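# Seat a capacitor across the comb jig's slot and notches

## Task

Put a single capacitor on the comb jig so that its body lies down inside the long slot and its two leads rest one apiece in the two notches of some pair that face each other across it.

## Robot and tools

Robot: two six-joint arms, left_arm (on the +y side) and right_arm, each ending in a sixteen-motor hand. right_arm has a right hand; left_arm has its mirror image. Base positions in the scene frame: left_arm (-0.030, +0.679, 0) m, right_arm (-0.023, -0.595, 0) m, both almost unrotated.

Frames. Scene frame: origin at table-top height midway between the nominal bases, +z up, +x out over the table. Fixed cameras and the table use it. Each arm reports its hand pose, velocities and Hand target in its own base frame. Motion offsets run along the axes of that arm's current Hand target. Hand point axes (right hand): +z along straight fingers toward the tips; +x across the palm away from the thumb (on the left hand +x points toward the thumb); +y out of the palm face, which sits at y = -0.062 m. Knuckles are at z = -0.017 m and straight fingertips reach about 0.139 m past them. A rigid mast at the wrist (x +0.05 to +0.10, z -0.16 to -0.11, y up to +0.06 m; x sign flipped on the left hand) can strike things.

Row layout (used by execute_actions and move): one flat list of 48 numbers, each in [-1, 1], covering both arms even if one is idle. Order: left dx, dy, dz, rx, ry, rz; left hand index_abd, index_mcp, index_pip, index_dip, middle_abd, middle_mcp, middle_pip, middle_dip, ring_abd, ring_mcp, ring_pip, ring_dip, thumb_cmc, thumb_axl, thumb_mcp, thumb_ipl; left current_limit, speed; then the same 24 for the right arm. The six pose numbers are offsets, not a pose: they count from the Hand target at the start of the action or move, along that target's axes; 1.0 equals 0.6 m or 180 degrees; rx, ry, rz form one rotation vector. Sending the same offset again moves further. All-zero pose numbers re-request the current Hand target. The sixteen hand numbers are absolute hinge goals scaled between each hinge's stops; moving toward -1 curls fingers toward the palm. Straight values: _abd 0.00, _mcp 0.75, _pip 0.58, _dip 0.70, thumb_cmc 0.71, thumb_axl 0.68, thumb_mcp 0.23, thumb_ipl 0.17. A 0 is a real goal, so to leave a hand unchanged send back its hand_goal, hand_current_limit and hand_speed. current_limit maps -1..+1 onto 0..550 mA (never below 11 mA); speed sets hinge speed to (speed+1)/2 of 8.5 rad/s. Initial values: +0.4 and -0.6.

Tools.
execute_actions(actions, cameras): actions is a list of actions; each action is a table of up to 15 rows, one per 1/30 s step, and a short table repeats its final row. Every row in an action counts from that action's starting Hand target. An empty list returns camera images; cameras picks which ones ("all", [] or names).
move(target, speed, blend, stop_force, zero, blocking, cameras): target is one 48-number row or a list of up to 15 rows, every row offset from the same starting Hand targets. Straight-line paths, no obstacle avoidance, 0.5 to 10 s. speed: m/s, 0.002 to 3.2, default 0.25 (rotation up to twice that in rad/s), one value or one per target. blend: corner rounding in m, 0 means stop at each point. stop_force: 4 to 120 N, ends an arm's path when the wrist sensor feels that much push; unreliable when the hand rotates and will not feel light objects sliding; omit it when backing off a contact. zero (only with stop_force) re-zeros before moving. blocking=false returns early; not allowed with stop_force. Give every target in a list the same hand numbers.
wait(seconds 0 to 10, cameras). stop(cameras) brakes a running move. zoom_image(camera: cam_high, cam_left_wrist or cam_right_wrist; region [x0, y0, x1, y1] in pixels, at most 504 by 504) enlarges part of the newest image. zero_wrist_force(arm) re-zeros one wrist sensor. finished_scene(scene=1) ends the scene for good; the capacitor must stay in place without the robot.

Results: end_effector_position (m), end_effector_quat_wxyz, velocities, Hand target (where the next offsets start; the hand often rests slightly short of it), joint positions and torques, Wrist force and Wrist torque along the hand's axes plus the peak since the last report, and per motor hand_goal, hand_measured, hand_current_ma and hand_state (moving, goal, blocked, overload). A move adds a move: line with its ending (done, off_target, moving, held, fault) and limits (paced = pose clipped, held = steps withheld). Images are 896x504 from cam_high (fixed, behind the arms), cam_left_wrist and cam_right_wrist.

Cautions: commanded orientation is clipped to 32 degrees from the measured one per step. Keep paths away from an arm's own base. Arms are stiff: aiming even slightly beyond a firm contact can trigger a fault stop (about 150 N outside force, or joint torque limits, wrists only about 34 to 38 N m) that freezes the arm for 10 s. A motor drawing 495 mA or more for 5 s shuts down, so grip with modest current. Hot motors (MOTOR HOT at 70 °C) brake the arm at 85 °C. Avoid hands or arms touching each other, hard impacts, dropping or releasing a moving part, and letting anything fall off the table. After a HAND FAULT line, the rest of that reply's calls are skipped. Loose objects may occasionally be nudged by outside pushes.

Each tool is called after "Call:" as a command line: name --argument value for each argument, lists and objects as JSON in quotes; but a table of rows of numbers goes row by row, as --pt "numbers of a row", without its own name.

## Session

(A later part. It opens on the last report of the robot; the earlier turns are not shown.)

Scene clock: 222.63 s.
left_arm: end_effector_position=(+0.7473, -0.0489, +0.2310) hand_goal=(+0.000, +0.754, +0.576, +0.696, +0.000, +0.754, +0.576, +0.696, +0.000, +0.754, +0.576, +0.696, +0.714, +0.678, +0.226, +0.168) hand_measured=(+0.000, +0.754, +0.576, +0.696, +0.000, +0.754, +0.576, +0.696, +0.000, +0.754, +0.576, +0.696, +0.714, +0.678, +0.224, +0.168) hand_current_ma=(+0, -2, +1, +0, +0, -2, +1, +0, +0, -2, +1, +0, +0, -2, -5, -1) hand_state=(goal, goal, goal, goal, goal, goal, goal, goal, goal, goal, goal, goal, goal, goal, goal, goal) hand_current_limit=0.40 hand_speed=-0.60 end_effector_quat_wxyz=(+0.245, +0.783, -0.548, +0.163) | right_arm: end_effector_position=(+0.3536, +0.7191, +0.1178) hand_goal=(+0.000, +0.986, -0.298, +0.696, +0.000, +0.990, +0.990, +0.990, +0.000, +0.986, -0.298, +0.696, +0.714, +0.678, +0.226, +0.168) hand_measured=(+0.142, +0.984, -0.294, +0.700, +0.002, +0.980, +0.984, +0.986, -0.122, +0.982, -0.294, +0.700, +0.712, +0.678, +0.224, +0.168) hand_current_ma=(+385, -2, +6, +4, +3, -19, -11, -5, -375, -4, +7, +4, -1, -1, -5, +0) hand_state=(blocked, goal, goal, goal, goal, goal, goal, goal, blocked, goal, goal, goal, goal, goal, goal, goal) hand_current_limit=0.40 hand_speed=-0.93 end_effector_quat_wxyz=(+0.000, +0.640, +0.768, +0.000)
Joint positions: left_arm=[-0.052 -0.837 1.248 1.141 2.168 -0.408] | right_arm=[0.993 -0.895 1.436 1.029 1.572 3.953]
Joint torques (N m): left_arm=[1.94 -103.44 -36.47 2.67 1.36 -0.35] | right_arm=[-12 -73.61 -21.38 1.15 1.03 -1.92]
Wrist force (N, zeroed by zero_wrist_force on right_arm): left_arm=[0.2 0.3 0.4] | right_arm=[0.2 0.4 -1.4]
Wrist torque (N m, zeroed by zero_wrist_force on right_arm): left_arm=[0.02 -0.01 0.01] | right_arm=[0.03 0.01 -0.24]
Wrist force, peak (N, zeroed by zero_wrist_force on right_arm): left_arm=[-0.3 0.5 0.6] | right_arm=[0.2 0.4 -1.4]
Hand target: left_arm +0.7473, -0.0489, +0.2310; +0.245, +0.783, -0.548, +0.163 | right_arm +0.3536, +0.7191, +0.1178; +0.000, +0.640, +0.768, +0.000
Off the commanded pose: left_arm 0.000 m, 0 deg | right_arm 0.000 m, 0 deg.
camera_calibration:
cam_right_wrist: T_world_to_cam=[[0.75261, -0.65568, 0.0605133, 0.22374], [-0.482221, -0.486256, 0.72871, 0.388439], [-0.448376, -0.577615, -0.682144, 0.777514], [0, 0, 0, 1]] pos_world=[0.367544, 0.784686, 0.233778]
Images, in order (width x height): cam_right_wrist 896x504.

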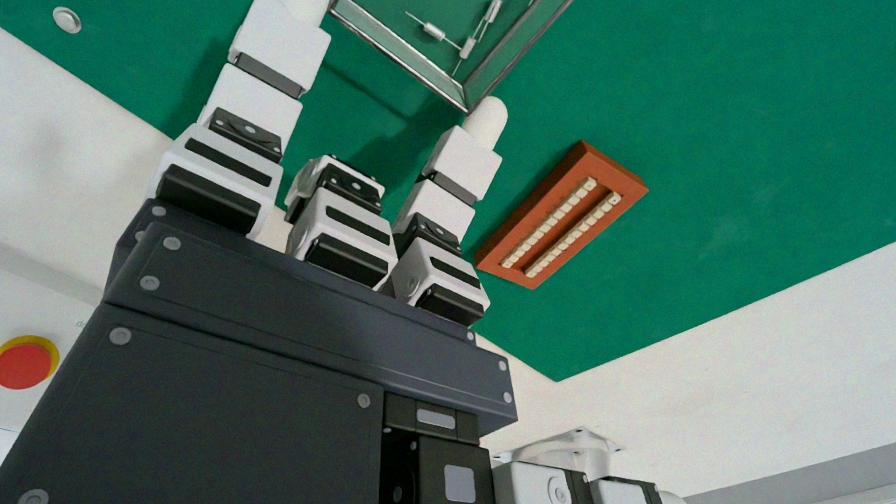

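Call:
execute_actions --actions '[[[0,0,0,0,0,0,0,0.754,0.576,0.696,0,0.754,0.576,0.696,0,0.754,0.576,0.696,0.714,0.678,0.226,0.168,0.4,-0.6,0,0.0037,0,0,0,0,0.22,0.986,-0.299,0.696,0,0.99,0.99,0.99,-0.22,0.986,-0.299,0.696,0.714,0.678,0.226,0.168,0.4,-0.6]],[[0,0,0,0,0,0,0,0.754,0.576,0.696,0,0.754,0.576,0.696,0,0.754,0.576,0.696,0.714,0.678,0.226,0.168,0.4,-0.6,0,0,0,0,0,0,0.0,0.986,-0.299,0.696,0,0.99,0.99,0.99,0,0.986,-0.299,0.696,0.714,0.678,0.226,0.168,0.4,-0.93]],[[0,0,0,0,0,0,0,0.754,0.576,0.696,0,0.754,0.576,0.696,0,0.754,0.576,0.696,0.714,0.678,0.226,0.168,0.4,-0.6,0,0,0,0,0,0,-0.13,0.986,-0.299,0.696,0,0.99,0.99,0.99,0.13,0.986,-0.299,0.696,0.714,0.678,0.226,0.168,0.78,-0.9]]]'

Call:
move --pt "0 0 0 0 0 0 0 0.754 0.576 0.696 0 0.754 0.576 0.696 0 0.754 0.576 0.696 0.714 0.678 0.226 0.168 0.4 -0.6 0 0.02498 -0.02092 0.03333 0 0 -0.13 0.986 -0.299 0.696 0 0.99 0.99 0.99 0.13 0.986 -0.299 0.696 0.714 0.678 0.226 0.168 0.78 -0.9" --pt "0 0 0 0 0 0 0 0.754 0.576 0.696 0 0.754 0.576 0.696 0 0.754 0.576 0.696 0.714 0.678 0.226 0.168 0.4 -0.6 0 0.05372 -0.03897 0.06667 0 0 -0.13 0.986 -0.299 0.696 0 0.99 0.99 0.99 0.13 0.986 -0.299 0.696 0.714 0.678 0.226 0.168 0.78 -0.9" --pt "0 0 0 0 0 0 0 0.754 0.576 0.696 0 0.754 0.576 0.696 0 0.754 0.576 0.696 0.714 0.678 0.226 0.168 0.4 -0.6 0 0.08568 -0.05185 0.1 0 0 -0.13 0.986 -0.299 0.696 0 0.99 0.99 0.99 0.13 0.986 -0.299 0.696 0.714 0.678 0.226 0.168 0.78 -0.9" --speed 0.035 --blend 0.004 --cameras '["cam_right_wrist"]'

Call:
zoom_image --camera "cam_right_wrist" --region '[300, 0, 600, 150]'

Scene clock: 224.87 s.
left_arm: end_effector_position=(+0.7473, -0.0489, +0.2310) hand_goal=(+0.000, +0.754, +0.576, +0.696, +0.000, +0.754, +0.576, +0.696, +0.000, +0.754, +0.576, +0.696, +0.714, +0.678, +0.226, +0.168) hand_measured=(+0.000, +0.754, +0.576, +0.696, +0.000, +0.754, +0.576, +0.696, +0.000, +0.754, +0.576, +0.696, +0.714, +0.678, +0.224, +0.168) hand_current_ma=(+0, -2, +1, +0, +0, -2, +1, +0, +0, -2, +1, +0, +0, -2, -5, -1) hand_state=(goal, goal, goal, goal, goal, goal, goal, goal, goal, goal, goal, goal, goal, goal, goal, goal) hand_current_limit=0.40 hand_speed=-0.60 end_effector_quat_wxyz=(+0.245, +0.783, -0.548, +0.163) | right_arm: end_effector_position=(+0.3558, +0.7195, +0.1178) hand_goal=(-0.130, +0.986, -0.298, +0.696, +0.000, +0.990, +0.990, +0.990, +0.130, +0.986, -0.298, +0.696, +0.714, +0.678, +0.226, +0.168) hand_measured=(+0.136, +0.986, -0.292, +0.698, +0.002, +0.980, +0.984, +0.986, -0.122, +0.986, -0.292, +0.698, +0.712, +0.678, +0.224, +0.168) hand_current_ma=(+490, +0, +9, +4, +3, -19, -11, -5, -489, +0, +9, +3, -1, -1, -5, +0) hand_state=(blocked, goal, goal, goal, goal, goal, goal, goal, blocked, goal, goal, goal, goal, goal, goal, goal) hand_current_limit=0.78 hand_speed=-0.90 end_effector_quat_wxyz=(+0.000, +0.640, +0.768, +0.000)
Joint positions: left_arm=[-0.052 -0.837 1.248 1.141 2.168 -0.408] | right_arm=[0.991 -0.893 1.433 1.03 1.572 3.951]
Joint torques (N m): left_arm=[1.75 -106.06 -36.03 2.48 1.62 -0.42] | right_arm=[-13.14 -74.12 -48.26 6.15 0.99 -1.86]
Wrist force (N, zeroed by zero_wrist_force on right_arm): left_arm=[0.0 0.2 0.2] | right_arm=[0.1 0.0 -1.6]
Wrist torque (N m, zeroed by zero_wrist_force on right_arm): left_arm=[0.02 0.00 0.00] | right_arm=[0.03 0.04 -0.27]
Wrist force, peak (N, zeroed by zero_wrist_force on right_arm): left_arm=[-0.8 0.3 0.7] | right_arm=[0.4 -1.7 -3.4]
Hand target: left_arm +0.7473, -0.0489, +0.2310; +0.245, +0.783, -0.548, +0.163 | right_arm +0.3558, +0.7195, +0.1178; +0.000, +0.640, +0.768, +0.000
Off the commanded pose: left_arm 0.000 m, 0 deg | right_arm 0.000 m, 0 deg.

Scene clock: 229.80 s.
left_arm: end_effector_position=(+0.7473, -0.0489, +0.2310) hand_goal=(+0.000, +0.754, +0.576, +0.696, +0.000, +0.754, +0.576, +0.696, +0.000, +0.754, +0.576, +0.696, +0.714, +0.678, +0.226, +0.168) hand_measured=(+0.000, +0.754, +0.576, +0.696, +0.000, +0.754, +0.576, +0.696, +0.000, +0.754, +0.576, +0.696, +0.714, +0.678, +0.224, +0.168) hand_current_ma=(+0, -2, +1, +0, +0, -2, +1, +0, +0, -2, +1, +0, +0, -2, -5, -1) hand_state=(goal, goal, goal, goal, goal, goal, goal, goal, goal, goal, goal, goal, goal, goal, goal, goal) hand_current_limit=0.40 hand_speed=-0.60 end_effector_quat_wxyz=(+0.245, +0.783, -0.548, +0.163) | right_arm: end_effector_position=(+0.4063, +0.7287, +0.1490) hand_goal=(-0.130, +0.986, -0.298, +0.696, +0.000, +0.990, +0.990, +0.990, +0.130, +0.986, -0.298, +0.696, +0.714, +0.678, +0.226, +0.168) hand_measured=(+0.134, +0.982, -0.284, +0.702, +0.002, +0.980, +0.984, +0.986, -0.122, +0.982, -0.286, +0.700, +0.712, +0.678, +0.224, +0.168) hand_current_ma=(+490, -5, +27, +10, +3, -19, -11, -5, -489, -6, +22, +7, -1, -1, -5, +0) hand_state=(blocked, goal, goal, goal, goal, goal, goal, goal, blocked, goal, goal, goal, goal, goal, goal, goal) hand_current_limit=0.78 hand_speed=-0.90 end_effector_quat_wxyz=(-0.100, +0.632, +0.759, -0.120)
Joint positions: left_arm=[-0.052 -0.837 1.248 1.141 2.168 -0.408] | right_arm=[0.877 -0.798 1.229 1.384 1.372 3.813]
Joint torques (N m): left_arm=[0.95 -105.52 -35.68 2.63 1.33 -0.72] | right_arm=[-14.78 -82.87 -52.23 9.23 -3.39 -2.98]
Wrist force (N, zeroed by zero_wrist_force on right_arm): left_arm=[-0.1 0.3 0.5] | right_arm=[0.2 1.4 1.0]
Wrist torque (N m, zeroed by zero_wrist_force on right_arm): left_arm=[0.01 0.02 -0.02] | right_arm=[-0.13 0.02 0.07]
Wrist force, peak (N, zeroed by zero_wrist_force on right_arm): left_arm=[-0.7 0.5 0.8] | right_arm=[0.7 1.5 0.9]
Hand target: left_arm +0.7473, -0.0489, +0.2310; +0.245, +0.783, -0.548, +0.163 | right_arm +0.4063, +0.7288, +0.1490; -0.100, +0.632, +0.759, -0.120
Off the commanded pose: left_arm 0.000 m, 0 deg | right_arm 0.000 m, 0 deg.
move: done
camera_calibration:
cam_right_wrist: T_world_to_cam=[[0.741026, -0.657845, -0.134614, 0.223917], [-0.233814, -0.440722, 0.866657, 0.241242], [-0.629453, -0.610741, -0.4804, 0.895611], [0, 0, 0, 1]] pos_world=[0.454223, 0.800609, 0.25132]
Images, in order (width x height): cam_right_wrist 896x504.

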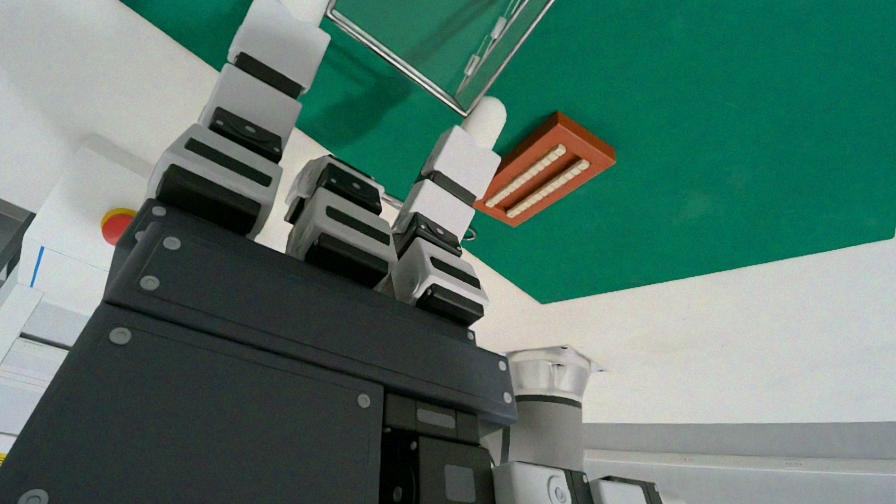

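Scaled by 1.680 from the camera's 896x504 image, which has a finer 1280x720 frame.

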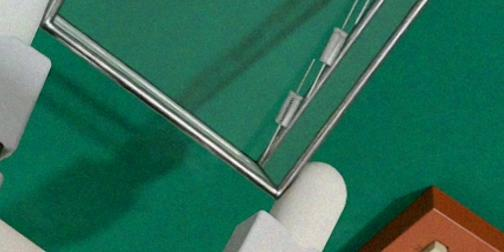

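Call:
move --pt "0 0 0 0 0 0 0 0.754 0.576 0.696 0 0.754 0.576 0.696 0 0.754 0.576 0.696 0.714 0.678 0.226 0.168 0.4 -0.6 0 0.0305 -0.01743 0.03333 0 0 -0.13 0.986 -0.299 0.696 0 0.99 0.99 0.99 0.13 0.986 -0.299 0.696 0.714 0.678 0.226 0.168 0.78 -0.9" --pt "0 0 0 0 0 0 0 0.754 0.576 0.696 0 0.754 0.576 0.696 0 0.754 0.576 0.696 0.714 0.678 0.226 0.168 0.4 -0.6 0 0.06402 -0.03102 0.06667 0 0 -0.13 0.986 -0.299 0.696 0 0.99 0.99 0.99 0.13 0.986 -0.299 0.696 0.714 0.678 0.226 0.168 0.78 -0.9" --pt "0 0 0 0 0 0 0 0.754 0.576 0.696 0 0.754 0.576 0.696 0 0.754 0.576 0.696 0.714 0.678 0.226 0.168 0.4 -0.6 0 0.10025 -0.03867 0.1 0 0 -0.13 0.986 -0.299 0.696 0 0.99 0.99 0.99 0.13 0.986 -0.299 0.696 0.714 0.678 0.226 0.168 0.78 -0.9" --speed 0.035 --blend 0.004 --cameras '["cam_right_wrist"]'

Call:
zoom_image --camera "cam_right_wrist" --region '[300, 0, 600, 150]'

Scene clock: 235.03 s.
left_arm: end_effector_position=(+0.7473, -0.0489, +0.2310) hand_goal=(+0.000, +0.754, +0.576, +0.696, +0.000, +0.754, +0.576, +0.696, +0.000, +0.754, +0.576, +0.696, +0.714, +0.678, +0.226, +0.168) hand_measured=(+0.000, +0.754, +0.576, +0.696, +0.000, +0.754, +0.576, +0.696, +0.000, +0.754, +0.576, +0.696, +0.714, +0.678, +0.224, +0.168) hand_current_ma=(+0, -2, +1, +0, +0, -2, +1, +0, +0, -2, +1, +0, +0, -2, -5, -1) hand_state=(goal, goal, goal, goal, goal, goal, goal, goal, goal, goal, goal, goal, goal, goal, goal, goal) hand_current_limit=0.40 hand_speed=-0.60 end_effector_quat_wxyz=(+0.245, +0.783, -0.548, +0.163) | right_arm: end_effector_position=(+0.4696, +0.7404, +0.1525) hand_goal=(-0.130, +0.986, -0.298, +0.696, +0.000, +0.990, +0.990, +0.990, +0.130, +0.986, -0.298, +0.696, +0.714, +0.678, +0.226, +0.168) hand_measured=(+0.134, +0.978, -0.284, +0.702, +0.002, +0.980, +0.984, +0.986, -0.122, +0.978, -0.286, +0.702, +0.712, +0.678, +0.224, +0.168) hand_current_ma=(+490, -14, +27, +11, +3, -19, -11, -5, -489, -16, +22, +7, -4, -1, -5, +0) hand_state=(blocked, goal, goal, goal, goal, goal, goal, goal, blocked, goal, goal, goal, goal, goal, goal, goal) hand_current_limit=0.78 hand_speed=-0.90 end_effector_quat_wxyz=(-0.197, +0.609, +0.731, -0.237)
Joint positions: left_arm=[-0.052 -0.837 1.248 1.141 2.168 -0.408] | right_arm=[0.778 -0.626 0.982 1.755 1.235 3.644]
Joint torques (N m): left_arm=[2.68 -105.14 -36.39 2.41 1.27 -0.63] | right_arm=[-14.95 -95.03 -51.92 8.84 -3.9 -3.04]
Wrist force (N, zeroed by zero_wrist_force on right_arm): left_arm=[-0.1 0.1 0.1] | right_arm=[0.3 2.4 0.7]
Wrist torque (N m, zeroed by zero_wrist_force on right_arm): left_arm=[0.02 0.02 -0.01] | right_arm=[-0.09 0.06 0.09]
Wrist force, peak (N, zeroed by zero_wrist_force on right_arm): left_arm=[-0.7 0.6 0.5] | right_arm=[0.3 2.6 0.8]
Hand target: left_arm +0.7473, -0.0489, +0.2310; +0.245, +0.783, -0.548, +0.163 | right_arm +0.4696, +0.7404, +0.1525; -0.198, +0.609, +0.731, -0.237
Off the commanded pose: left_arm 0.000 m, 0 deg | right_arm 0.000 m, 0 deg.
move: done
camera_calibration:
cam_right_wrist: T_world_to_cam=[[0.67076, -0.670714, -0.316582, 0.255292], [0.044451, -0.389726, 0.919857, 0.0814732], [-0.740341, -0.631076, -0.231599, 0.973448], [0, 0, 0, 1]] pos_world=[0.545822, 0.817299, 0.231326]
Images, in order (width x height): cam_right_wrist 896x504.

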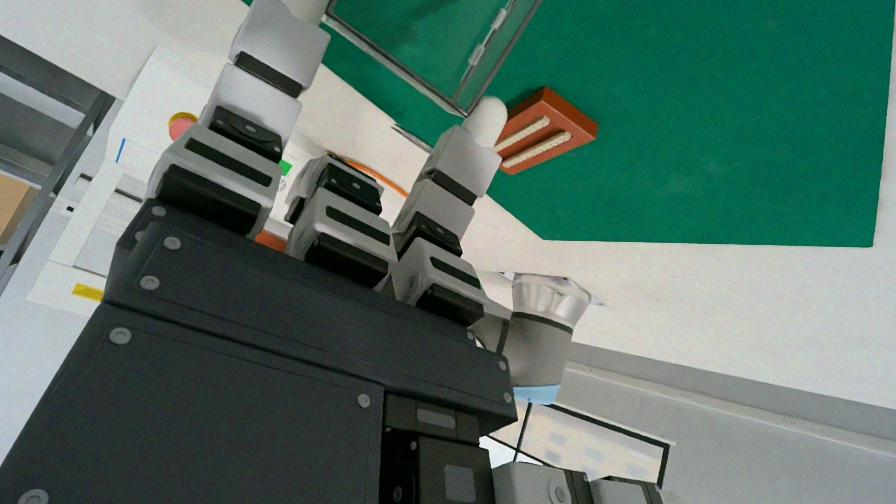

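Scaled by 1.680 from the camera's 896x504 image, which has a finer 1280x720 frame.

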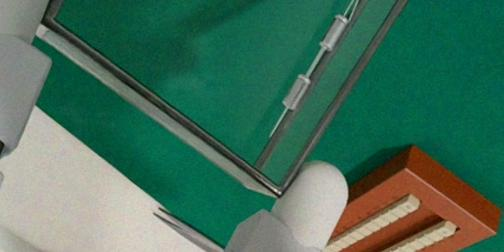

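Call:
move --pt "0 0 0 0 0 0 0 0.754 0.576 0.696 0 0.754 0.576 0.696 0 0.754 0.576 0.696 0.714 0.678 0.226 0.168 0.4 -0.6 0 0.03588 -0.0130 0.03333 0 0 -0.13 0.986 -0.299 0.696 0 0.99 0.99 0.99 0.13 0.986 -0.299 0.696 0.714 0.678 0.226 0.168 0.78 -0.9" --pt "0 0 0 0 0 0 0 0.754 0.576 0.696 0 0.754 0.576 0.696 0 0.754 0.576 0.696 0.714 0.678 0.226 0.168 0.4 -0.6 0 0.0743 -0.0206 0.06667 0 0 -0.13 0.986 -0.299 0.696 0 0.99 0.99 0.99 0.13 0.986 -0.299 0.696 0.714 0.678 0.226 0.168 0.78 -0.9" --speed 0.035 --blend 0.004 --cameras '["cam_right_wrist"]'

Call:
zoom_image --camera "cam_right_wrist" --region '[300, 0, 600, 150]'

Scene clock: 238.93 s.
left_arm: end_effector_position=(+0.7473, -0.0489, +0.2310) hand_goal=(+0.000, +0.754, +0.576, +0.696, +0.000, +0.754, +0.576, +0.696, +0.000, +0.754, +0.576, +0.696, +0.714, +0.678, +0.226, +0.168) hand_measured=(+0.000, +0.754, +0.576, +0.696, +0.000, +0.754, +0.576, +0.696, +0.000, +0.754, +0.576, +0.696, +0.714, +0.678, +0.224, +0.168) hand_current_ma=(+0, -2, +1, +0, +0, -2, +1, +0, +0, -2, +1, +0, +0, -2, -5, -1) hand_state=(goal, goal, goal, goal, goal, goal, goal, goal, goal, goal, goal, goal, goal, goal, goal, goal) hand_current_limit=0.40 hand_speed=-0.60 end_effector_quat_wxyz=(+0.245, +0.783, -0.548, +0.163) | right_arm: end_effector_position=(+0.5122, +0.7482, +0.1364) hand_goal=(-0.130, +0.986, -0.298, +0.696, +0.000, +0.990, +0.990, +0.990, +0.130, +0.986, -0.298, +0.696, +0.714, +0.678, +0.226, +0.168) hand_measured=(+0.134, +0.972, -0.284, +0.702, +0.002, +0.980, +0.984, +0.986, -0.122, +0.972, -0.286, +0.702, +0.710, +0.678, +0.224, +0.168) hand_current_ma=(+490, -28, +27, +11, +3, -19, -11, -5, -489, -28, +22, +7, -6, -1, -5, +0) hand_state=(blocked, goal, goal, goal, goal, goal, goal, goal, blocked, goal, goal, goal, goal, goal, goal, goal) hand_current_limit=0.78 hand_speed=-0.90 end_effector_quat_wxyz=(-0.260, +0.585, +0.702, -0.312)
Joint positions: left_arm=[-0.052 -0.837 1.248 1.141 2.168 -0.408] | right_arm=[0.725 -0.478 0.8 2.008 1.176 3.527]
Joint torques (N m): left_arm=[0.84 -105.18 -36.11 2.69 1.67 -0.85] | right_arm=[-14.08 -101.9 -53.24 9.12 -3.78 -3.05]
Wrist force (N, zeroed by zero_wrist_force on right_arm): left_arm=[-0.3 0.2 0.2] | right_arm=[-0.1 3.0 0.4]
Wrist torque (N m, zeroed by zero_wrist_force on right_arm): left_arm=[0.02 0.05 -0.03] | right_arm=[-0.10 0.11 0.06]
Wrist force, peak (N, zeroed by zero_wrist_force on right_arm): left_arm=[-0.8 0.4 0.7] | right_arm=[0.0 3.3 0.3]
Hand target: left_arm +0.7473, -0.0489, +0.2310; +0.245, +0.783, -0.548, +0.163 | right_arm +0.5123, +0.7482, +0.1364; -0.260, +0.585, +0.702, -0.312
Off the commanded pose: left_arm 0.000 m, 0 deg | right_arm 0.000 m, 0 deg.
move: done
camera_calibration:
cam_right_wrist: T_world_to_cam=[[0.594416, -0.684748, -0.421653, 0.290803], [0.233115, -0.3551, 0.905297, -0.0229854], [-0.769628, -0.636416, -0.051452, 1.00068], [0, 0, 0, 1]] pos_world=[0.602651, 0.827813, 0.194914]
Images, in order (width x height): cam_right_wrist 896x504.

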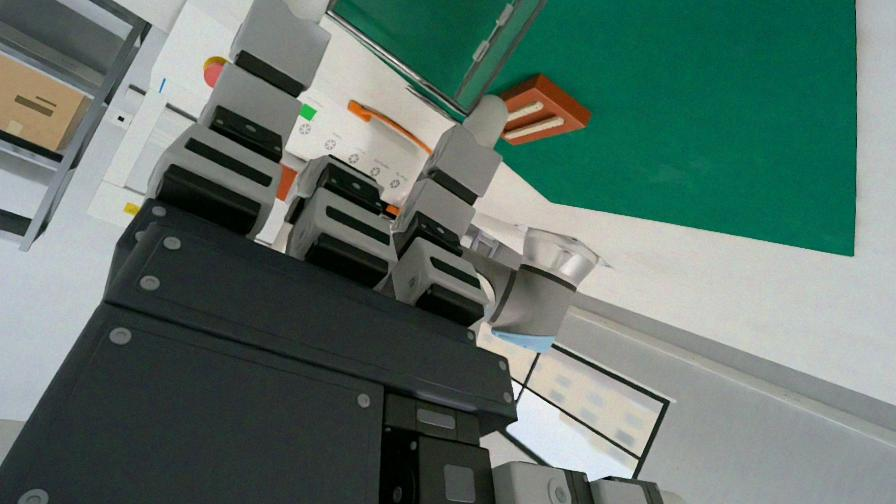

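Scaled by 1.680 from the camera's 896x504 image, which has a finer 1280x720 frame.

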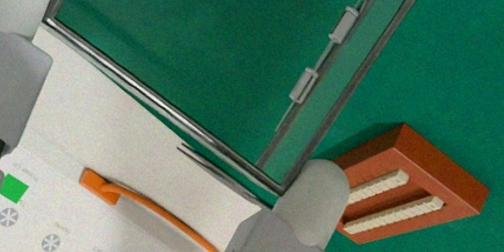

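Call:
move --pt "0 0 0 0 0 0 0 0.754 0.576 0.696 0 0.754 0.576 0.696 0 0.754 0.576 0.696 0.714 0.678 0.226 0.168 0.4 -0.6 0 0.02368 -0.01773 0 0 0 -0.13 0.986 -0.299 0.696 0 0.99 0.99 0.99 0.13 0.986 -0.299 0.696 0.714 0.678 0.226 0.168 0.78 -0.9" --speed 0.025 --cameras '["cam_right_wrist","cam_high"]'

Call:
zoom_image --camera "cam_right_wrist" --region '[300, 0, 600, 150]'

Call:
zoom_image --camera "cam_high" --region '[290, 160, 430, 250]'

Scene clock: 240.93 s.
left_arm: end_effector_position=(+0.7473, -0.0489, +0.2310) hand_goal=(+0.000, +0.754, +0.576, +0.696, +0.000, +0.754, +0.576, +0.696, +0.000, +0.754, +0.576, +0.696, +0.714, +0.678, +0.226, +0.168) hand_measured=(+0.000, +0.754, +0.576, +0.696, +0.000, +0.754, +0.576, +0.696, +0.000, +0.754, +0.576, +0.696, +0.714, +0.678, +0.224, +0.168) hand_current_ma=(+0, -2, +1, +0, +0, -2, +1, +0, +0, -2, +1, +0, +0, -2, -5, -1) hand_state=(goal, goal, goal, goal, goal, goal, goal, goal, goal, goal, goal, goal, goal, goal, goal, goal) hand_current_limit=0.40 hand_speed=-0.60 end_effector_quat_wxyz=(+0.245, +0.783, -0.548, +0.163) | right_arm: end_effector_position=(+0.5293, +0.7513, +0.1330) hand_goal=(-0.130, +0.986, -0.298, +0.696, +0.000, +0.990, +0.990, +0.990, +0.130, +0.986, -0.298, +0.696, +0.714, +0.678, +0.226, +0.168) hand_measured=(+0.134, +0.996, -0.284, +0.702, +0.002, +0.980, +0.984, +0.986, -0.118, +0.998, -0.286, +0.702, +0.710, +0.678, +0.224, +0.168) hand_current_ma=(+490, +20, +28, +11, +3, -19, -11, -5, -489, +24, +22, +7, -6, -1, -5, +0) hand_state=(blocked, goal, goal, goal, goal, goal, goal, goal, blocked, goal, goal, goal, goal, goal, goal, goal) hand_current_limit=0.78 hand_speed=-0.90 end_effector_quat_wxyz=(-0.260, +0.585, +0.702, -0.312)
Joint positions: left_arm=[-0.052 -0.837 1.248 1.141 2.168 -0.408] | right_arm=[0.716 -0.446 0.742 2.036 1.182 3.52]
Joint torques (N m): left_arm=[2.44 -104.15 -36.42 2.12 1.36 -0.71] | right_arm=[-13.89 -96.7 -52.24 7.12 1.33 -2.93]
Wrist force (N, zeroed by zero_wrist_force on right_arm): left_arm=[0.0 0.5 0.5] | right_arm=[-1.5 -1.0 -3.4]
Wrist torque (N m, zeroed by zero_wrist_force on right_arm): left_arm=[0.03 0.02 -0.01] | right_arm=[0.46 0.06 -0.10]
Wrist force, peak (N, zeroed by zero_wrist_force on right_arm): left_arm=[0.3 0.6 0.8] | right_arm=[-1.7 -0.7 -3.4]
Hand target: left_arm +0.7473, -0.0489, +0.2310; +0.245, +0.783, -0.548, +0.163 | right_arm +0.5294, +0.7513, +0.1329; -0.260, +0.585, +0.702, -0.312
Off the commanded pose: left_arm 0.000 m, 0 deg | right_arm 0.000 m, 0 deg.
move: done
camera_calibration:
cam_right_wrist: T_world_to_cam=[[0.594399, -0.684673, -0.421797, 0.281304], [0.233308, -0.355129, 0.905235, -0.0228757], [-0.769583, -0.636479, -0.0513487, 1.01564], [0, 0, 0, 1]] pos_world=[0.619751, 0.830913, 0.191513]
Images, in order (width x height): cam_high 896x504, cam_right_wrist 896x504.

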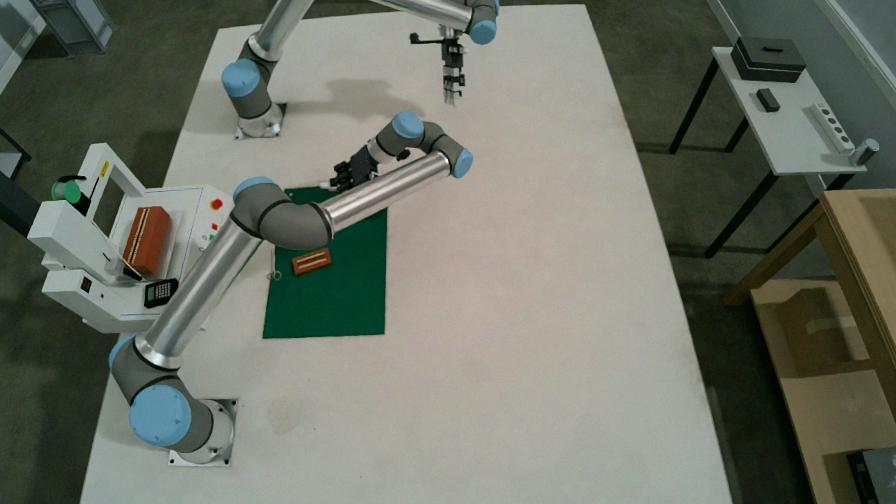

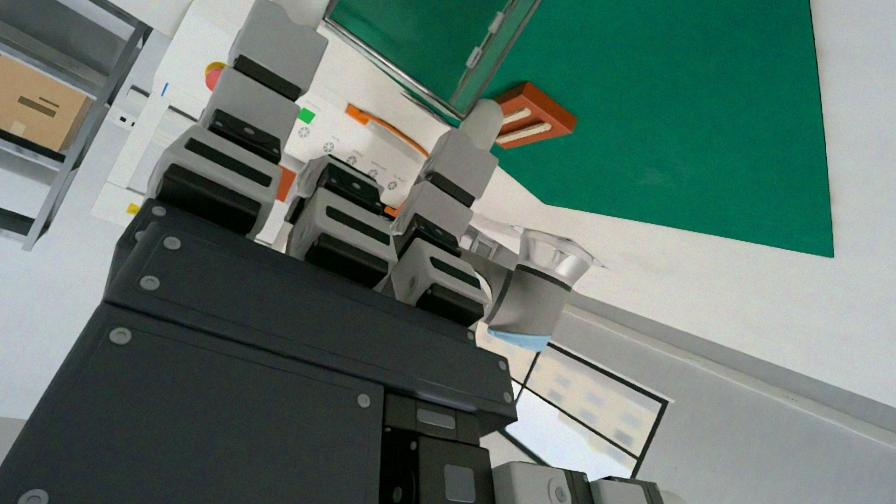

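Scaled by 1.680 from the camera's 896x504 image, which has a finer 1280x720 frame.

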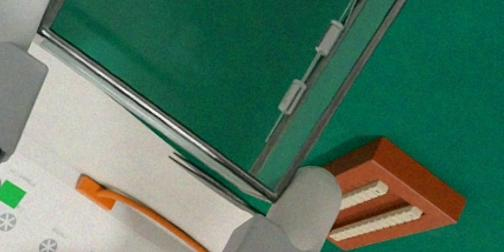

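Scaled by 3.600 from the camera's 896x504 image, which has a finer 1280x720 frame.

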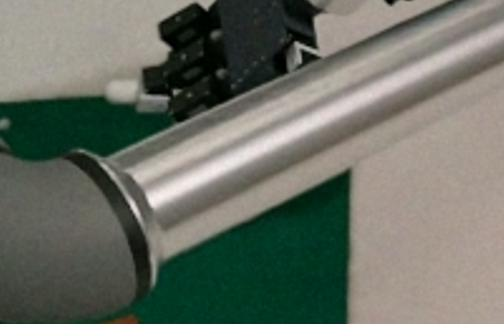

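Call:
move --pt "0 0 0 0 0 0 0 0.754 0.576 0.696 0 0.754 0.576 0.696 0 0.754 0.576 0.696 0.714 0.678 0.226 0.168 0.4 -0.6 0 -0.0037 -0.0033 0 0 0 -0.13 0.986 -0.299 0.696 0 0.99 0.99 0.99 0.13 0.986 -0.299 0.696 0.714 0.678 0.226 0.168 0.78 -0.9" --speed 0.025 --cameras '["cam_right_wrist"]'

Call:
zoom_image --camera "cam_right_wrist" --region '[300, 0, 600, 150]'

Scene clock: 241.80 s.
left_arm: end_effector_position=(+0.7473, -0.0489, +0.2310) hand_goal=(+0.000, +0.754, +0.576, +0.696, +0.000, +0.754, +0.576, +0.696, +0.000, +0.754, +0.576, +0.696, +0.714, +0.678, +0.226, +0.168) hand_measured=(+0.000, +0.754, +0.576, +0.696, +0.000, +0.754, +0.576, +0.696, +0.000, +0.754, +0.576, +0.696, +0.714, +0.678, +0.224, +0.168) hand_current_ma=(+0, -2, +1, +0, +0, -2, +1, +0, +0, -2, +1, +0, +0, -2, -5, -1) hand_state=(goal, goal, goal, goal, goal, goal, goal, goal, goal, goal, goal, goal, goal, goal, goal, goal) hand_current_limit=0.40 hand_speed=-0.60 end_effector_quat_wxyz=(+0.245, +0.783, -0.548, +0.163) | right_arm: end_effector_position=(+0.5294, +0.7513, +0.1358) hand_goal=(-0.130, +0.986, -0.298, +0.696, +0.000, +0.990, +0.990, +0.990, +0.130, +0.986, -0.298, +0.696, +0.714, +0.678, +0.226, +0.168) hand_measured=(+0.134, +0.970, -0.284, +0.702, +0.002, +0.980, +0.984, +0.986, -0.118, +0.970, -0.286, +0.702, +0.710, +0.678, +0.224, +0.168) hand_current_ma=(+490, -35, +28, +11, +3, -19, -11, -5, -489, -34, +22, +7, -6, -1, -5, +0) hand_state=(blocked, goal, goal, goal, goal, goal, goal, goal, blocked, goal, goal, goal, goal, goal, goal, goal) hand_current_limit=0.78 hand_speed=-0.90 end_effector_quat_wxyz=(-0.260, +0.585, +0.702, -0.312)
Joint positions: left_arm=[-0.052 -0.837 1.248 1.141 2.168 -0.408] | right_arm=[0.716 -0.448 0.741 2.04 1.182 3.52]
Joint torques (N m): left_arm=[2.11 -106.65 -36.17 2.25 1.54 -0.73] | right_arm=[-11.37 -139.45 -54.3 8.89 1 -2.46]
Wrist force (N, zeroed by zero_wrist_force on right_arm): left_arm=[-0.1 0.3 0.3] | right_arm=[-0.2 3.2 0.5]
Wrist torque (N m, zeroed by zero_wrist_force on right_arm): left_arm=[0.02 0.02 -0.02] | right_arm=[-0.05 0.13 0.06]
Wrist force, peak (N, zeroed by zero_wrist_force on right_arm): left_arm=[-0.1 0.8 0.4] | right_arm=[-1.7 -0.8 -3.4]
Hand target: left_arm +0.7473, -0.0489, +0.2310; +0.245, +0.783, -0.548, +0.163 | right_arm +0.5294, +0.7513, +0.1359; -0.260, +0.585, +0.702, -0.312
Off the commanded pose: left_arm 0.000 m, 0 deg | right_arm 0.000 m, 0 deg.
move: done
camera_calibration:
cam_right_wrist: T_world_to_cam=[[0.594366, -0.6847, -0.421799, 0.282571], [0.233378, -0.355072, 0.90524, -0.0255928], [-0.769587, -0.636482, -0.051249, 1.01578], [0, 0, 0, 1]] pos_world=[0.619751, 0.830913, 0.194413]
Images, in order (width x height): cam_right_wrist 896x504.

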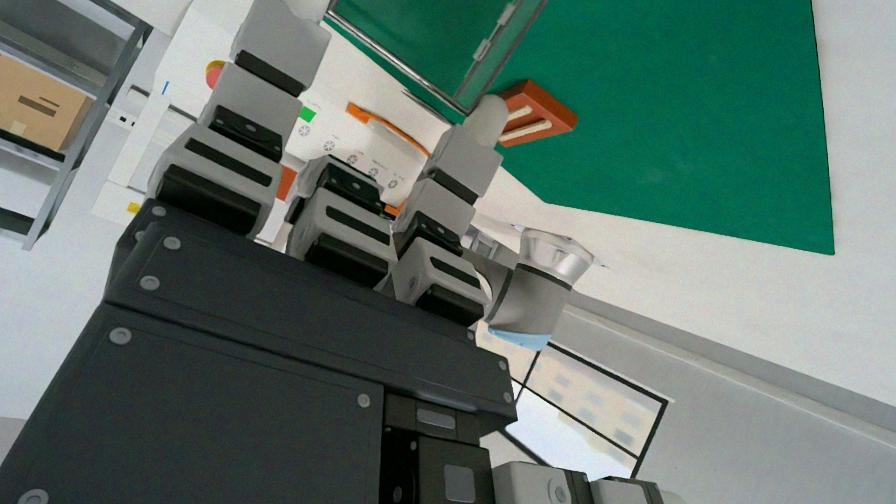

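Scaled by 1.680 from the camera's 896x504 image, which has a finer 1280x720 frame.

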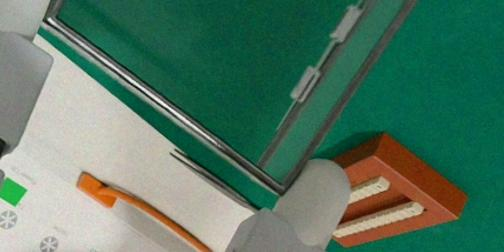

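Call:
move --pt "0 0 0 0 0 0 0 0.754 0.576 0.696 0 0.754 0.576 0.696 0 0.754 0.576 0.696 0.714 0.678 0.226 0.168 0.4 -0.6 0 0.0021 0.0019 0 0 0 -0.13 0.986 -0.299 0.696 0 0.99 0.99 0.99 0.13 0.986 -0.299 0.696 0.714 0.678 0.226 0.168 0.78 -0.9" --pt "0 0 0 0 0 0 0 0.754 0.576 0.696 0 0.754 0.576 0.696 0 0.754 0.576 0.696 0.714 0.678 0.226 0.168 0.4 -0.6 0 0.01573 -0.01275 0 0 0 -0.13 0.986 -0.299 0.696 0 0.99 0.99 0.99 0.13 0.986 -0.299 0.696 0.714 0.678 0.226 0.168 0.78 -0.9" --speed 0.02 --cameras '["cam_right_wrist"]'

Call:
zoom_image --camera "cam_right_wrist" --region '[300, 0, 600, 150]'

Scene clock: 244.30 s.
left_arm: end_effector_position=(+0.7473, -0.0489, +0.2310) hand_goal=(+0.000, +0.754, +0.576, +0.696, +0.000, +0.754, +0.576, +0.696, +0.000, +0.754, +0.576, +0.696, +0.714, +0.678, +0.226, +0.168) hand_measured=(+0.000, +0.754, +0.576, +0.696, +0.000, +0.754, +0.576, +0.696, +0.000, +0.754, +0.576, +0.696, +0.714, +0.678, +0.224, +0.168) hand_current_ma=(+0, -2, +1, +0, +0, -2, +1, +0, +0, -2, +1, +0, +0, -2, -5, -1) hand_state=(goal, goal, goal, goal, goal, goal, goal, goal, goal, goal, goal, goal, goal, goal, goal, goal) hand_current_limit=0.40 hand_speed=-0.60 end_effector_quat_wxyz=(+0.245, +0.783, -0.548, +0.163) | right_arm: end_effector_position=(+0.5411, +0.7535, +0.1340) hand_goal=(-0.130, +0.986, -0.298, +0.696, +0.000, +0.990, +0.990, +0.990, +0.130, +0.986, -0.298, +0.696, +0.714, +0.678, +0.226, +0.168) hand_measured=(+0.134, +0.986, -0.284, +0.702, +0.002, +0.980, +0.984, +0.986, -0.118, +0.986, -0.286, +0.702, +0.710, +0.678, +0.224, +0.168) hand_current_ma=(+489, -1, +28, +11, +3, -19, -11, -5, -489, +1, +22, +7, -7, -1, -5, +0) hand_state=(blocked, goal, goal, goal, goal, goal, goal, goal, blocked, goal, goal, goal, goal, goal, goal, goal) hand_current_limit=0.78 hand_speed=-0.90 end_effector_quat_wxyz=(-0.260, +0.585, +0.702, -0.312)
Joint positions: left_arm=[-0.052 -0.837 1.248 1.141 2.168 -0.408] | right_arm=[0.711 -0.425 0.698 2.061 1.187 3.515]
Joint torques (N m): left_arm=[1.85 -104.89 -35.15 2.23 1.48 -0.91] | right_arm=[-12.85 -100.45 -53.25 7.89 0.94 -2.71]
Wrist force (N, zeroed by zero_wrist_force on right_arm): left_arm=[0.1 0.1 0.2] | right_arm=[-0.9 0.6 -1.5]
Wrist torque (N m, zeroed by zero_wrist_force on right_arm): left_arm=[0.02 0.00 0.00] | right_arm=[0.22 0.05 -0.02]
Wrist force, peak (N, zeroed by zero_wrist_force on right_arm): left_arm=[-0.7 0.1 0.5] | right_arm=[0.1 3.5 0.3]
Hand target: left_arm +0.7473, -0.0489, +0.2310; +0.245, +0.783, -0.548, +0.163 | right_arm +0.5412, +0.7535, +0.1340; -0.260, +0.585, +0.702, -0.312
Off the commanded pose: left_arm 0.000 m, 0 deg | right_arm 0.000 m, 0 deg.
move: done
camera_calibration:
cam_right_wrist: T_world_to_cam=[[0.594399, -0.684673, -0.421797, 0.276261], [0.233308, -0.355129, 0.905235, -0.0258432], [-0.769583, -0.636479, -0.0513487, 1.02618], [0, 0, 0, 1]] pos_world=[0.631551, 0.833113, 0.192613]
Images, in order (width x height): cam_right_wrist 896x504.

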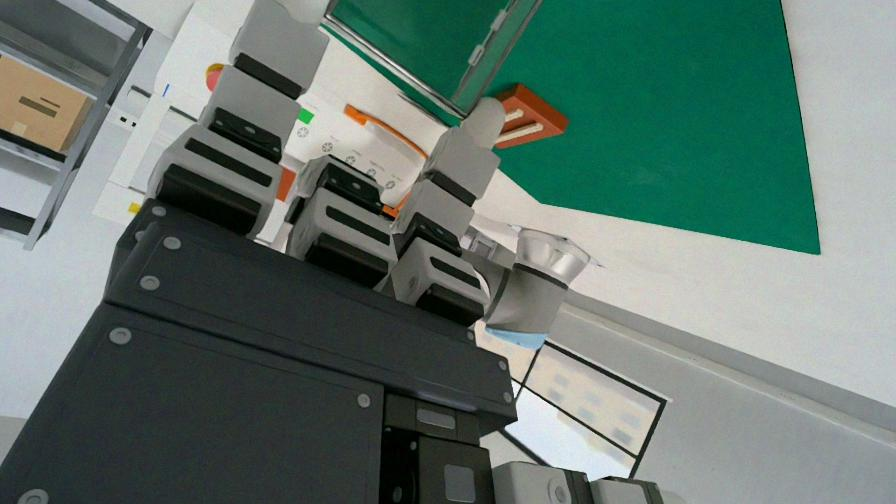

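Scaled by 1.680 from the camera's 896x504 image, which has a finer 1280x720 frame.

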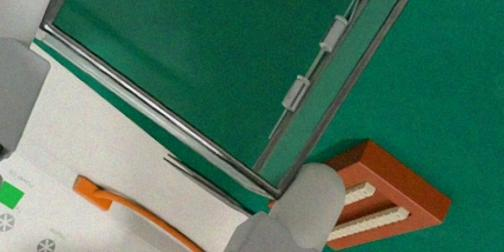

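Call:
zoom_image --camera "cam_right_wrist" --region '[310, 0, 560, 140]'

Call:
zoom_image --camera "cam_right_wrist" --region '[420, 60, 520, 130]'

Scaled by 2.016 from the camera's 896x504 image, which has a finer 1280x720 frame.

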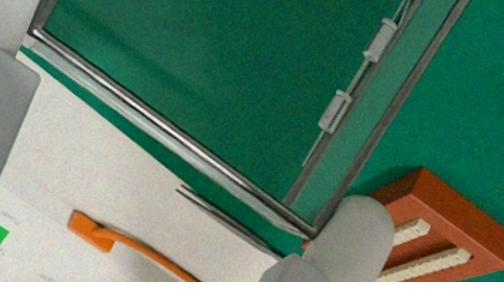

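Scaled by 5.040 from the camera's 896x504 image, which has a finer 1280x720 frame.

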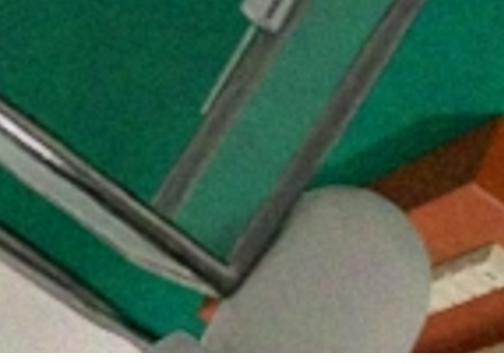

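Call:
move --pt "0 0 0 0 0 0 0 0.754 0.576 0.696 0 0.754 0.576 0.696 0 0.754 0.576 0.696 0.714 0.678 0.226 0.168 0.4 -0.6 0 -0.0037 -0.0033 0 0 0 -0.13 0.986 -0.299 0.696 0 0.99 0.99 0.99 0.13 0.986 -0.299 0.696 0.714 0.678 0.226 0.168 0.78 -0.9" --pt "0 0 0 0 0 0 0 0.754 0.576 0.696 0 0.754 0.576 0.696 0 0.754 0.576 0.696 0.714 0.678 0.226 0.168 0.4 -0.6 0 0.02562 0.01352 0.0667 0 0 -0.13 0.986 -0.299 0.696 0 0.99 0.99 0.99 0.13 0.986 -0.299 0.696 0.714 0.678 0.226 0.168 0.78 -0.9" --speed 0.05 --cameras '["cam_right_wrist"]'

Call:
zoom_image --camera "cam_right_wrist" --region '[310, 0, 560, 140]'

Call:
zoom_image --camera "cam_right_wrist" --region '[420, 60, 520, 130]'

Scene clock: 249.33 s.
left_arm: end_effector_position=(+0.7473, -0.0489, +0.2310) hand_goal=(+0.000, +0.754, +0.576, +0.696, +0.000, +0.754, +0.576, +0.696, +0.000, +0.754, +0.576, +0.696, +0.714, +0.678, +0.226, +0.168) hand_measured=(+0.000, +0.754, +0.576, +0.696, +0.000, +0.754, +0.576, +0.696, +0.000, +0.754, +0.576, +0.696, +0.714, +0.678, +0.224, +0.168) hand_current_ma=(+0, -2, +1, +0, +0, -2, +1, +0, +0, -2, +1, +0, +0, -2, -5, -1) hand_state=(goal, goal, goal, goal, goal, goal, goal, goal, goal, goal, goal, goal, goal, goal, goal, goal) hand_current_limit=0.40 hand_speed=-0.60 end_effector_quat_wxyz=(+0.245, +0.783, -0.548, +0.163) | right_arm: end_effector_position=(+0.5454, +0.7542, +0.1172) hand_goal=(-0.130, +0.986, -0.298, +0.696, +0.000, +0.990, +0.990, +0.990, +0.130, +0.986, -0.298, +0.696, +0.714, +0.678, +0.226, +0.168) hand_measured=(+0.134, +0.968, -0.284, +0.702, +0.002, +0.980, +0.984, +0.986, -0.118, +0.968, -0.286, +0.702, +0.708, +0.678, +0.224, +0.168) hand_current_ma=(+489, -43, +28, +11, +3, -19, -11, -5, -489, -40, +22, +7, -9, -1, -5, +0) hand_state=(blocked, goal, goal, goal, goal, goal, goal, goal, blocked, goal, goal, goal, goal, goal, goal, goal) hand_current_limit=0.78 hand_speed=-0.90 end_effector_quat_wxyz=(-0.320, +0.555, +0.666, -0.384)
Joint positions: left_arm=[-0.052 -0.837 1.248 1.141 2.168 -0.408] | right_arm=[0.687 -0.331 0.624 2.263 1.138 3.412]
Joint torques (N m): left_arm=[1.24 -104.94 -35.22 2.36 1.53 -0.53] | right_arm=[-14.89 -107.23 -53.97 8.53 -3.63 -2.72]
Wrist force (N, zeroed by zero_wrist_force on right_arm): left_arm=[-0.1 -0.3 0.4] | right_arm=[-0.1 3.5 0.2]
Wrist torque (N m, zeroed by zero_wrist_force on right_arm): left_arm=[-0.07 0.03 0.00] | right_arm=[-0.10 0.13 0.07]
Wrist force, peak (N, zeroed by zero_wrist_force on right_arm): left_arm=[0.3 0.8 0.7] | right_arm=[-0.1 3.8 0.4]
Hand target: left_arm +0.7473, -0.0489, +0.2310; +0.245, +0.783, -0.548, +0.163 | right_arm +0.5454, +0.7542, +0.1172; -0.320, +0.555, +0.665, -0.384
Off the commanded pose: left_arm 0.000 m, 0 deg | right_arm 0.000 m, 0 deg.
move: done
camera_calibration:
cam_right_wrist: T_world_to_cam=[[0.498242, -0.702354, -0.508383, 0.343048], [0.414796, -0.321804, 0.851109, -0.129088], [-0.76138, -0.634934, 0.130997, 1.00203], [0, 0, 0, 1]] pos_world=[0.645546, 0.83562, 0.153005]
Images, in order (width x height): cam_right_wrist 896x504.

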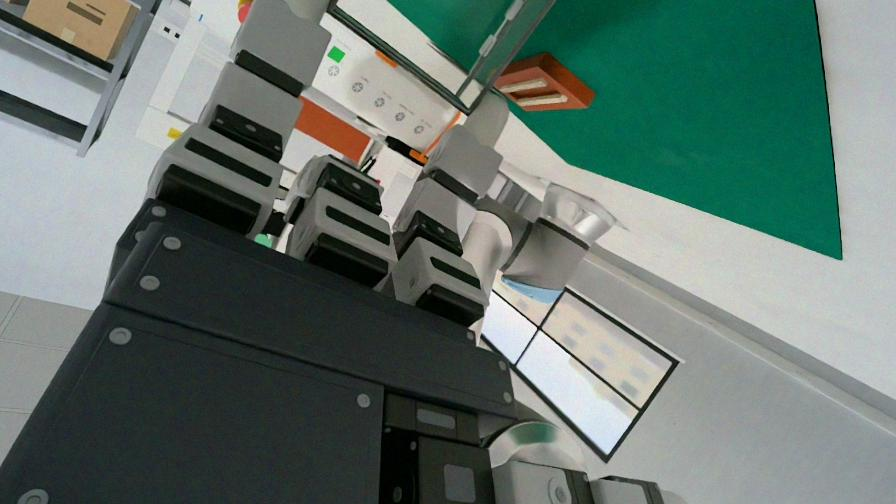

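Scaled by 2.016 from the camera's 896x504 image, which has a finer 1280x720 frame.

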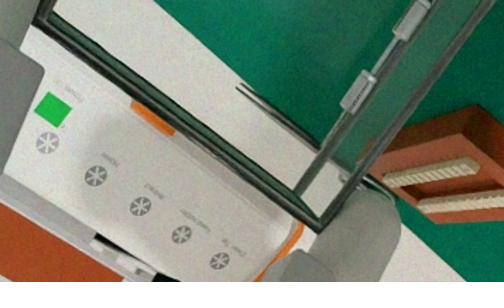

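Scaled by 5.040 from the camera's 896x504 image, which has a finer 1280x720 frame.

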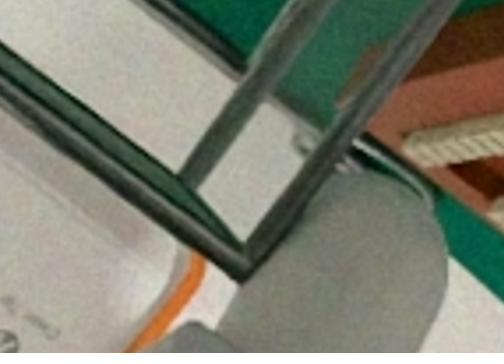

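Call:
move --pt "0 0 0 0 0 0 0 0.754 0.576 0.696 0 0.754 0.576 0.696 0 0.754 0.576 0.696 0.714 0.678 0.226 0.168 0.4 -0.6 0 -0.0887 0.0725 -0.0667 0 0 -0.13 0.986 -0.299 0.696 0 0.99 0.99 0.99 0.13 0.986 -0.299 0.696 0.714 0.678 0.226 0.168 0.78 -0.9" --speed 0.06 --cameras '["cam_right_wrist"]'

Call:
zoom_image --camera "cam_right_wrist" --region '[420, 60, 520, 130]'

Scene clock: 253.27 s.
left_arm: end_effector_position=(+0.7473, -0.0489, +0.2310) hand_goal=(+0.000, +0.754, +0.576, +0.696, +0.000, +0.754, +0.576, +0.696, +0.000, +0.754, +0.576, +0.696, +0.714, +0.678, +0.226, +0.168) hand_measured=(+0.000, +0.754, +0.576, +0.696, +0.000, +0.754, +0.576, +0.696, +0.000, +0.754, +0.576, +0.696, +0.714, +0.678, +0.224, +0.168) hand_current_ma=(+0, -2, +1, +0, +0, -2, +1, +0, +0, -2, +1, +0, +0, -2, -5, -1) hand_state=(goal, goal, goal, goal, goal, goal, goal, goal, goal, goal, goal, goal, goal, goal, goal, goal) hand_current_limit=0.40 hand_speed=-0.60 end_effector_quat_wxyz=(+0.245, +0.783, -0.548, +0.163) | right_arm: end_effector_position=(+0.4822, +0.7427, +0.1414) hand_goal=(-0.130, +0.986, -0.298, +0.696, +0.000, +0.990, +0.990, +0.990, +0.130, +0.986, -0.298, +0.696, +0.714, +0.678, +0.226, +0.168) hand_measured=(+0.134, +0.968, -0.284, +0.702, +0.002, +0.980, +0.984, +0.986, -0.118, +0.968, -0.286, +0.702, +0.708, +0.678, +0.224, +0.168) hand_current_ma=(+489, -43, +28, +11, +3, -19, -11, -5, -489, -40, +22, +7, -9, -1, -5, +0) hand_state=(blocked, goal, goal, goal, goal, goal, goal, goal, blocked, goal, goal, goal, goal, goal, goal, goal) hand_current_limit=0.78 hand_speed=-0.90 end_effector_quat_wxyz=(-0.260, +0.585, +0.702, -0.312)
Joint positions: left_arm=[-0.052 -0.837 1.248 1.141 2.168 -0.408] | right_arm=[0.742 -0.529 0.891 1.963 1.165 3.539]
Joint torques (N m): left_arm=[1.7 -105.85 -35.3 2.18 1.39 -0.86] | right_arm=[14.22 -136.08 -22.75 1.4 1.25 1.86]
Wrist force (N, zeroed by zero_wrist_force on right_arm): left_arm=[0.3 0.2 0.0] | right_arm=[-0.3 2.9 0.4]
Wrist torque (N m, zeroed by zero_wrist_force on right_arm): left_arm=[0.04 -0.03 0.01] | right_arm=[-0.11 0.14 -0.22]
Wrist force, peak (N, zeroed by zero_wrist_force on right_arm): left_arm=[-0.3 0.3 1.0] | right_arm=[-0.7 3.8 -0.3]
Hand target: left_arm +0.7473, -0.0489, +0.2310; +0.245, +0.783, -0.548, +0.163 | right_arm +0.4821, +0.7427, +0.1415; -0.260, +0.585, +0.702, -0.312
Off the commanded pose: left_arm 0.000 m, 0 deg | right_arm 0.000 m, 0 deg.
move: done
camera_calibration:
cam_right_wrist: T_world_to_cam=[[0.59432, -0.684706, -0.421855, 0.307072], [0.233483, -0.355055, 0.905219, -0.0228058], [-0.76959, -0.636486, -0.0511493, 0.974186], [0, 0, 0, 1]] pos_world=[0.57255, 0.822213, 0.200013]
Images, in order (width x height): cam_right_wrist 896x504.

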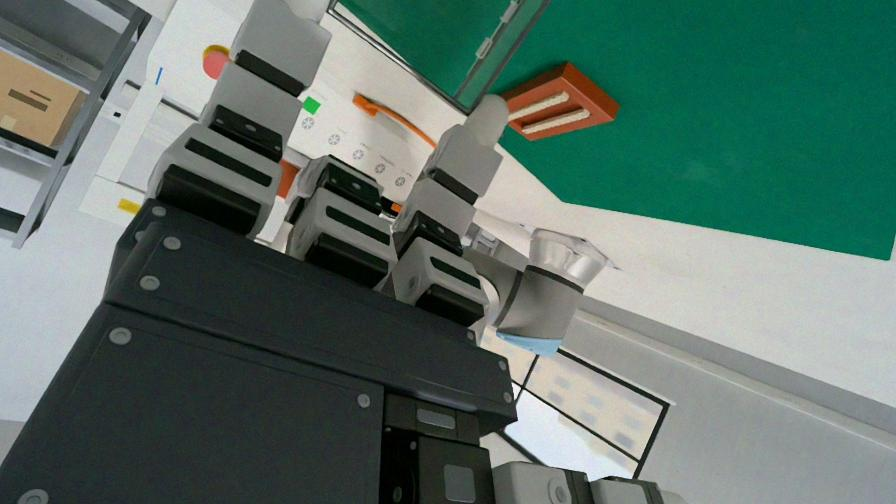

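Scaled by 5.040 from the camera's 896x504 image, which has a finer 1280x720 frame.

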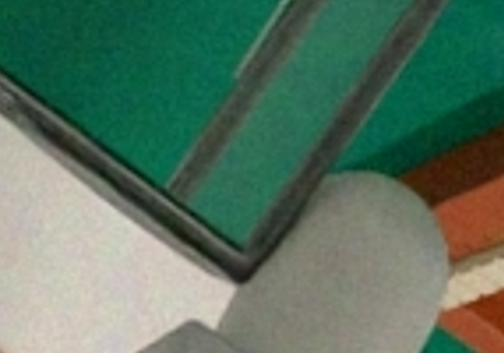

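Call:
move --pt "0 0 0 0 0 0 0 0.754 0.576 0.696 0 0.754 0.576 0.696 0 0.754 0.576 0.696 0.714 0.678 0.226 0.168 0.4 -0.6 0 0.0062 0.0056 0 0 0 -0.13 0.986 -0.299 0.696 0 0.99 0.99 0.99 0.13 0.986 -0.299 0.696 0.714 0.678 0.226 0.168 0.78 -0.9" --speed 0.02 --cameras '[]'

Scene clock: 254.33 s.
left_arm: end_effector_position=(+0.7473, -0.0489, +0.2310) hand_goal=(+0.000, +0.754, +0.576, +0.696, +0.000, +0.754, +0.576, +0.696, +0.000, +0.754, +0.576, +0.696, +0.714, +0.678, +0.226, +0.168) hand_measured=(+0.000, +0.754, +0.576, +0.696, +0.000, +0.754, +0.576, +0.696, +0.000, +0.754, +0.576, +0.696, +0.714, +0.678, +0.224, +0.168) hand_current_ma=(+0, -2, +1, +0, +0, -2, +1, +0, +0, -2, +1, +0, +0, -2, -5, -1) hand_state=(goal, goal, goal, goal, goal, goal, goal, goal, goal, goal, goal, goal, goal, goal, goal, goal) hand_current_limit=0.40 hand_speed=-0.60 end_effector_quat_wxyz=(+0.245, +0.783, -0.548, +0.163) | right_arm: end_effector_position=(+0.4821, +0.7427, +0.1366) hand_goal=(-0.130, +0.986, -0.298, +0.696, +0.000, +0.990, +0.990, +0.990, +0.130, +0.986, -0.298, +0.696, +0.714, +0.678, +0.226, +0.168) hand_measured=(+0.134, +0.968, -0.284, +0.702, +0.002, +0.980, +0.984, +0.986, -0.118, +0.968, -0.286, +0.702, +0.708, +0.678, +0.224, +0.168) hand_current_ma=(+490, -43, +28, +11, +3, -19, -11, -5, -489, -40, +22, +7, -9, -1, -5, +0) hand_state=(blocked, goal, goal, goal, goal, goal, goal, goal, blocked, goal, goal, goal, goal, goal, goal, goal) hand_current_limit=0.78 hand_speed=-0.90 end_effector_quat_wxyz=(-0.260, +0.585, +0.702, -0.312)
Joint positions: left_arm=[-0.052 -0.837 1.248 1.141 2.168 -0.408] | right_arm=[0.742 -0.526 0.893 1.957 1.165 3.539]
Joint torques (N m): left_arm=[2.45 -104.79 -35.83 2.25 1.4 -0.79] | right_arm=[14.47 -99.24 -22.52 1.71 0.89 1.56]
Wrist force (N, zeroed by zero_wrist_force on right_arm): left_arm=[0.0 0.2 0.3] | right_arm=[-0.2 3.1 0.2]
Wrist torque (N m, zeroed by zero_wrist_force on right_arm): left_arm=[0.01 0.02 -0.02] | right_arm=[-0.07 0.14 -0.21]
Wrist force, peak (N, zeroed by zero_wrist_force on right_arm): left_arm=[-0.1 0.3 0.8] | right_arm=[-0.1 3.2 0.8]
Hand target: left_arm +0.7473, -0.0489, +0.2310; +0.245, +0.783, -0.548, +0.163 | right_arm +0.4821, +0.7427, +0.1365; -0.260, +0.585, +0.702, -0.312
Off the commanded pose: left_arm 0.000 m, 0 deg | right_arm 0.000 m, 0 deg.
move: done
No camera images: "cameras" was empty.


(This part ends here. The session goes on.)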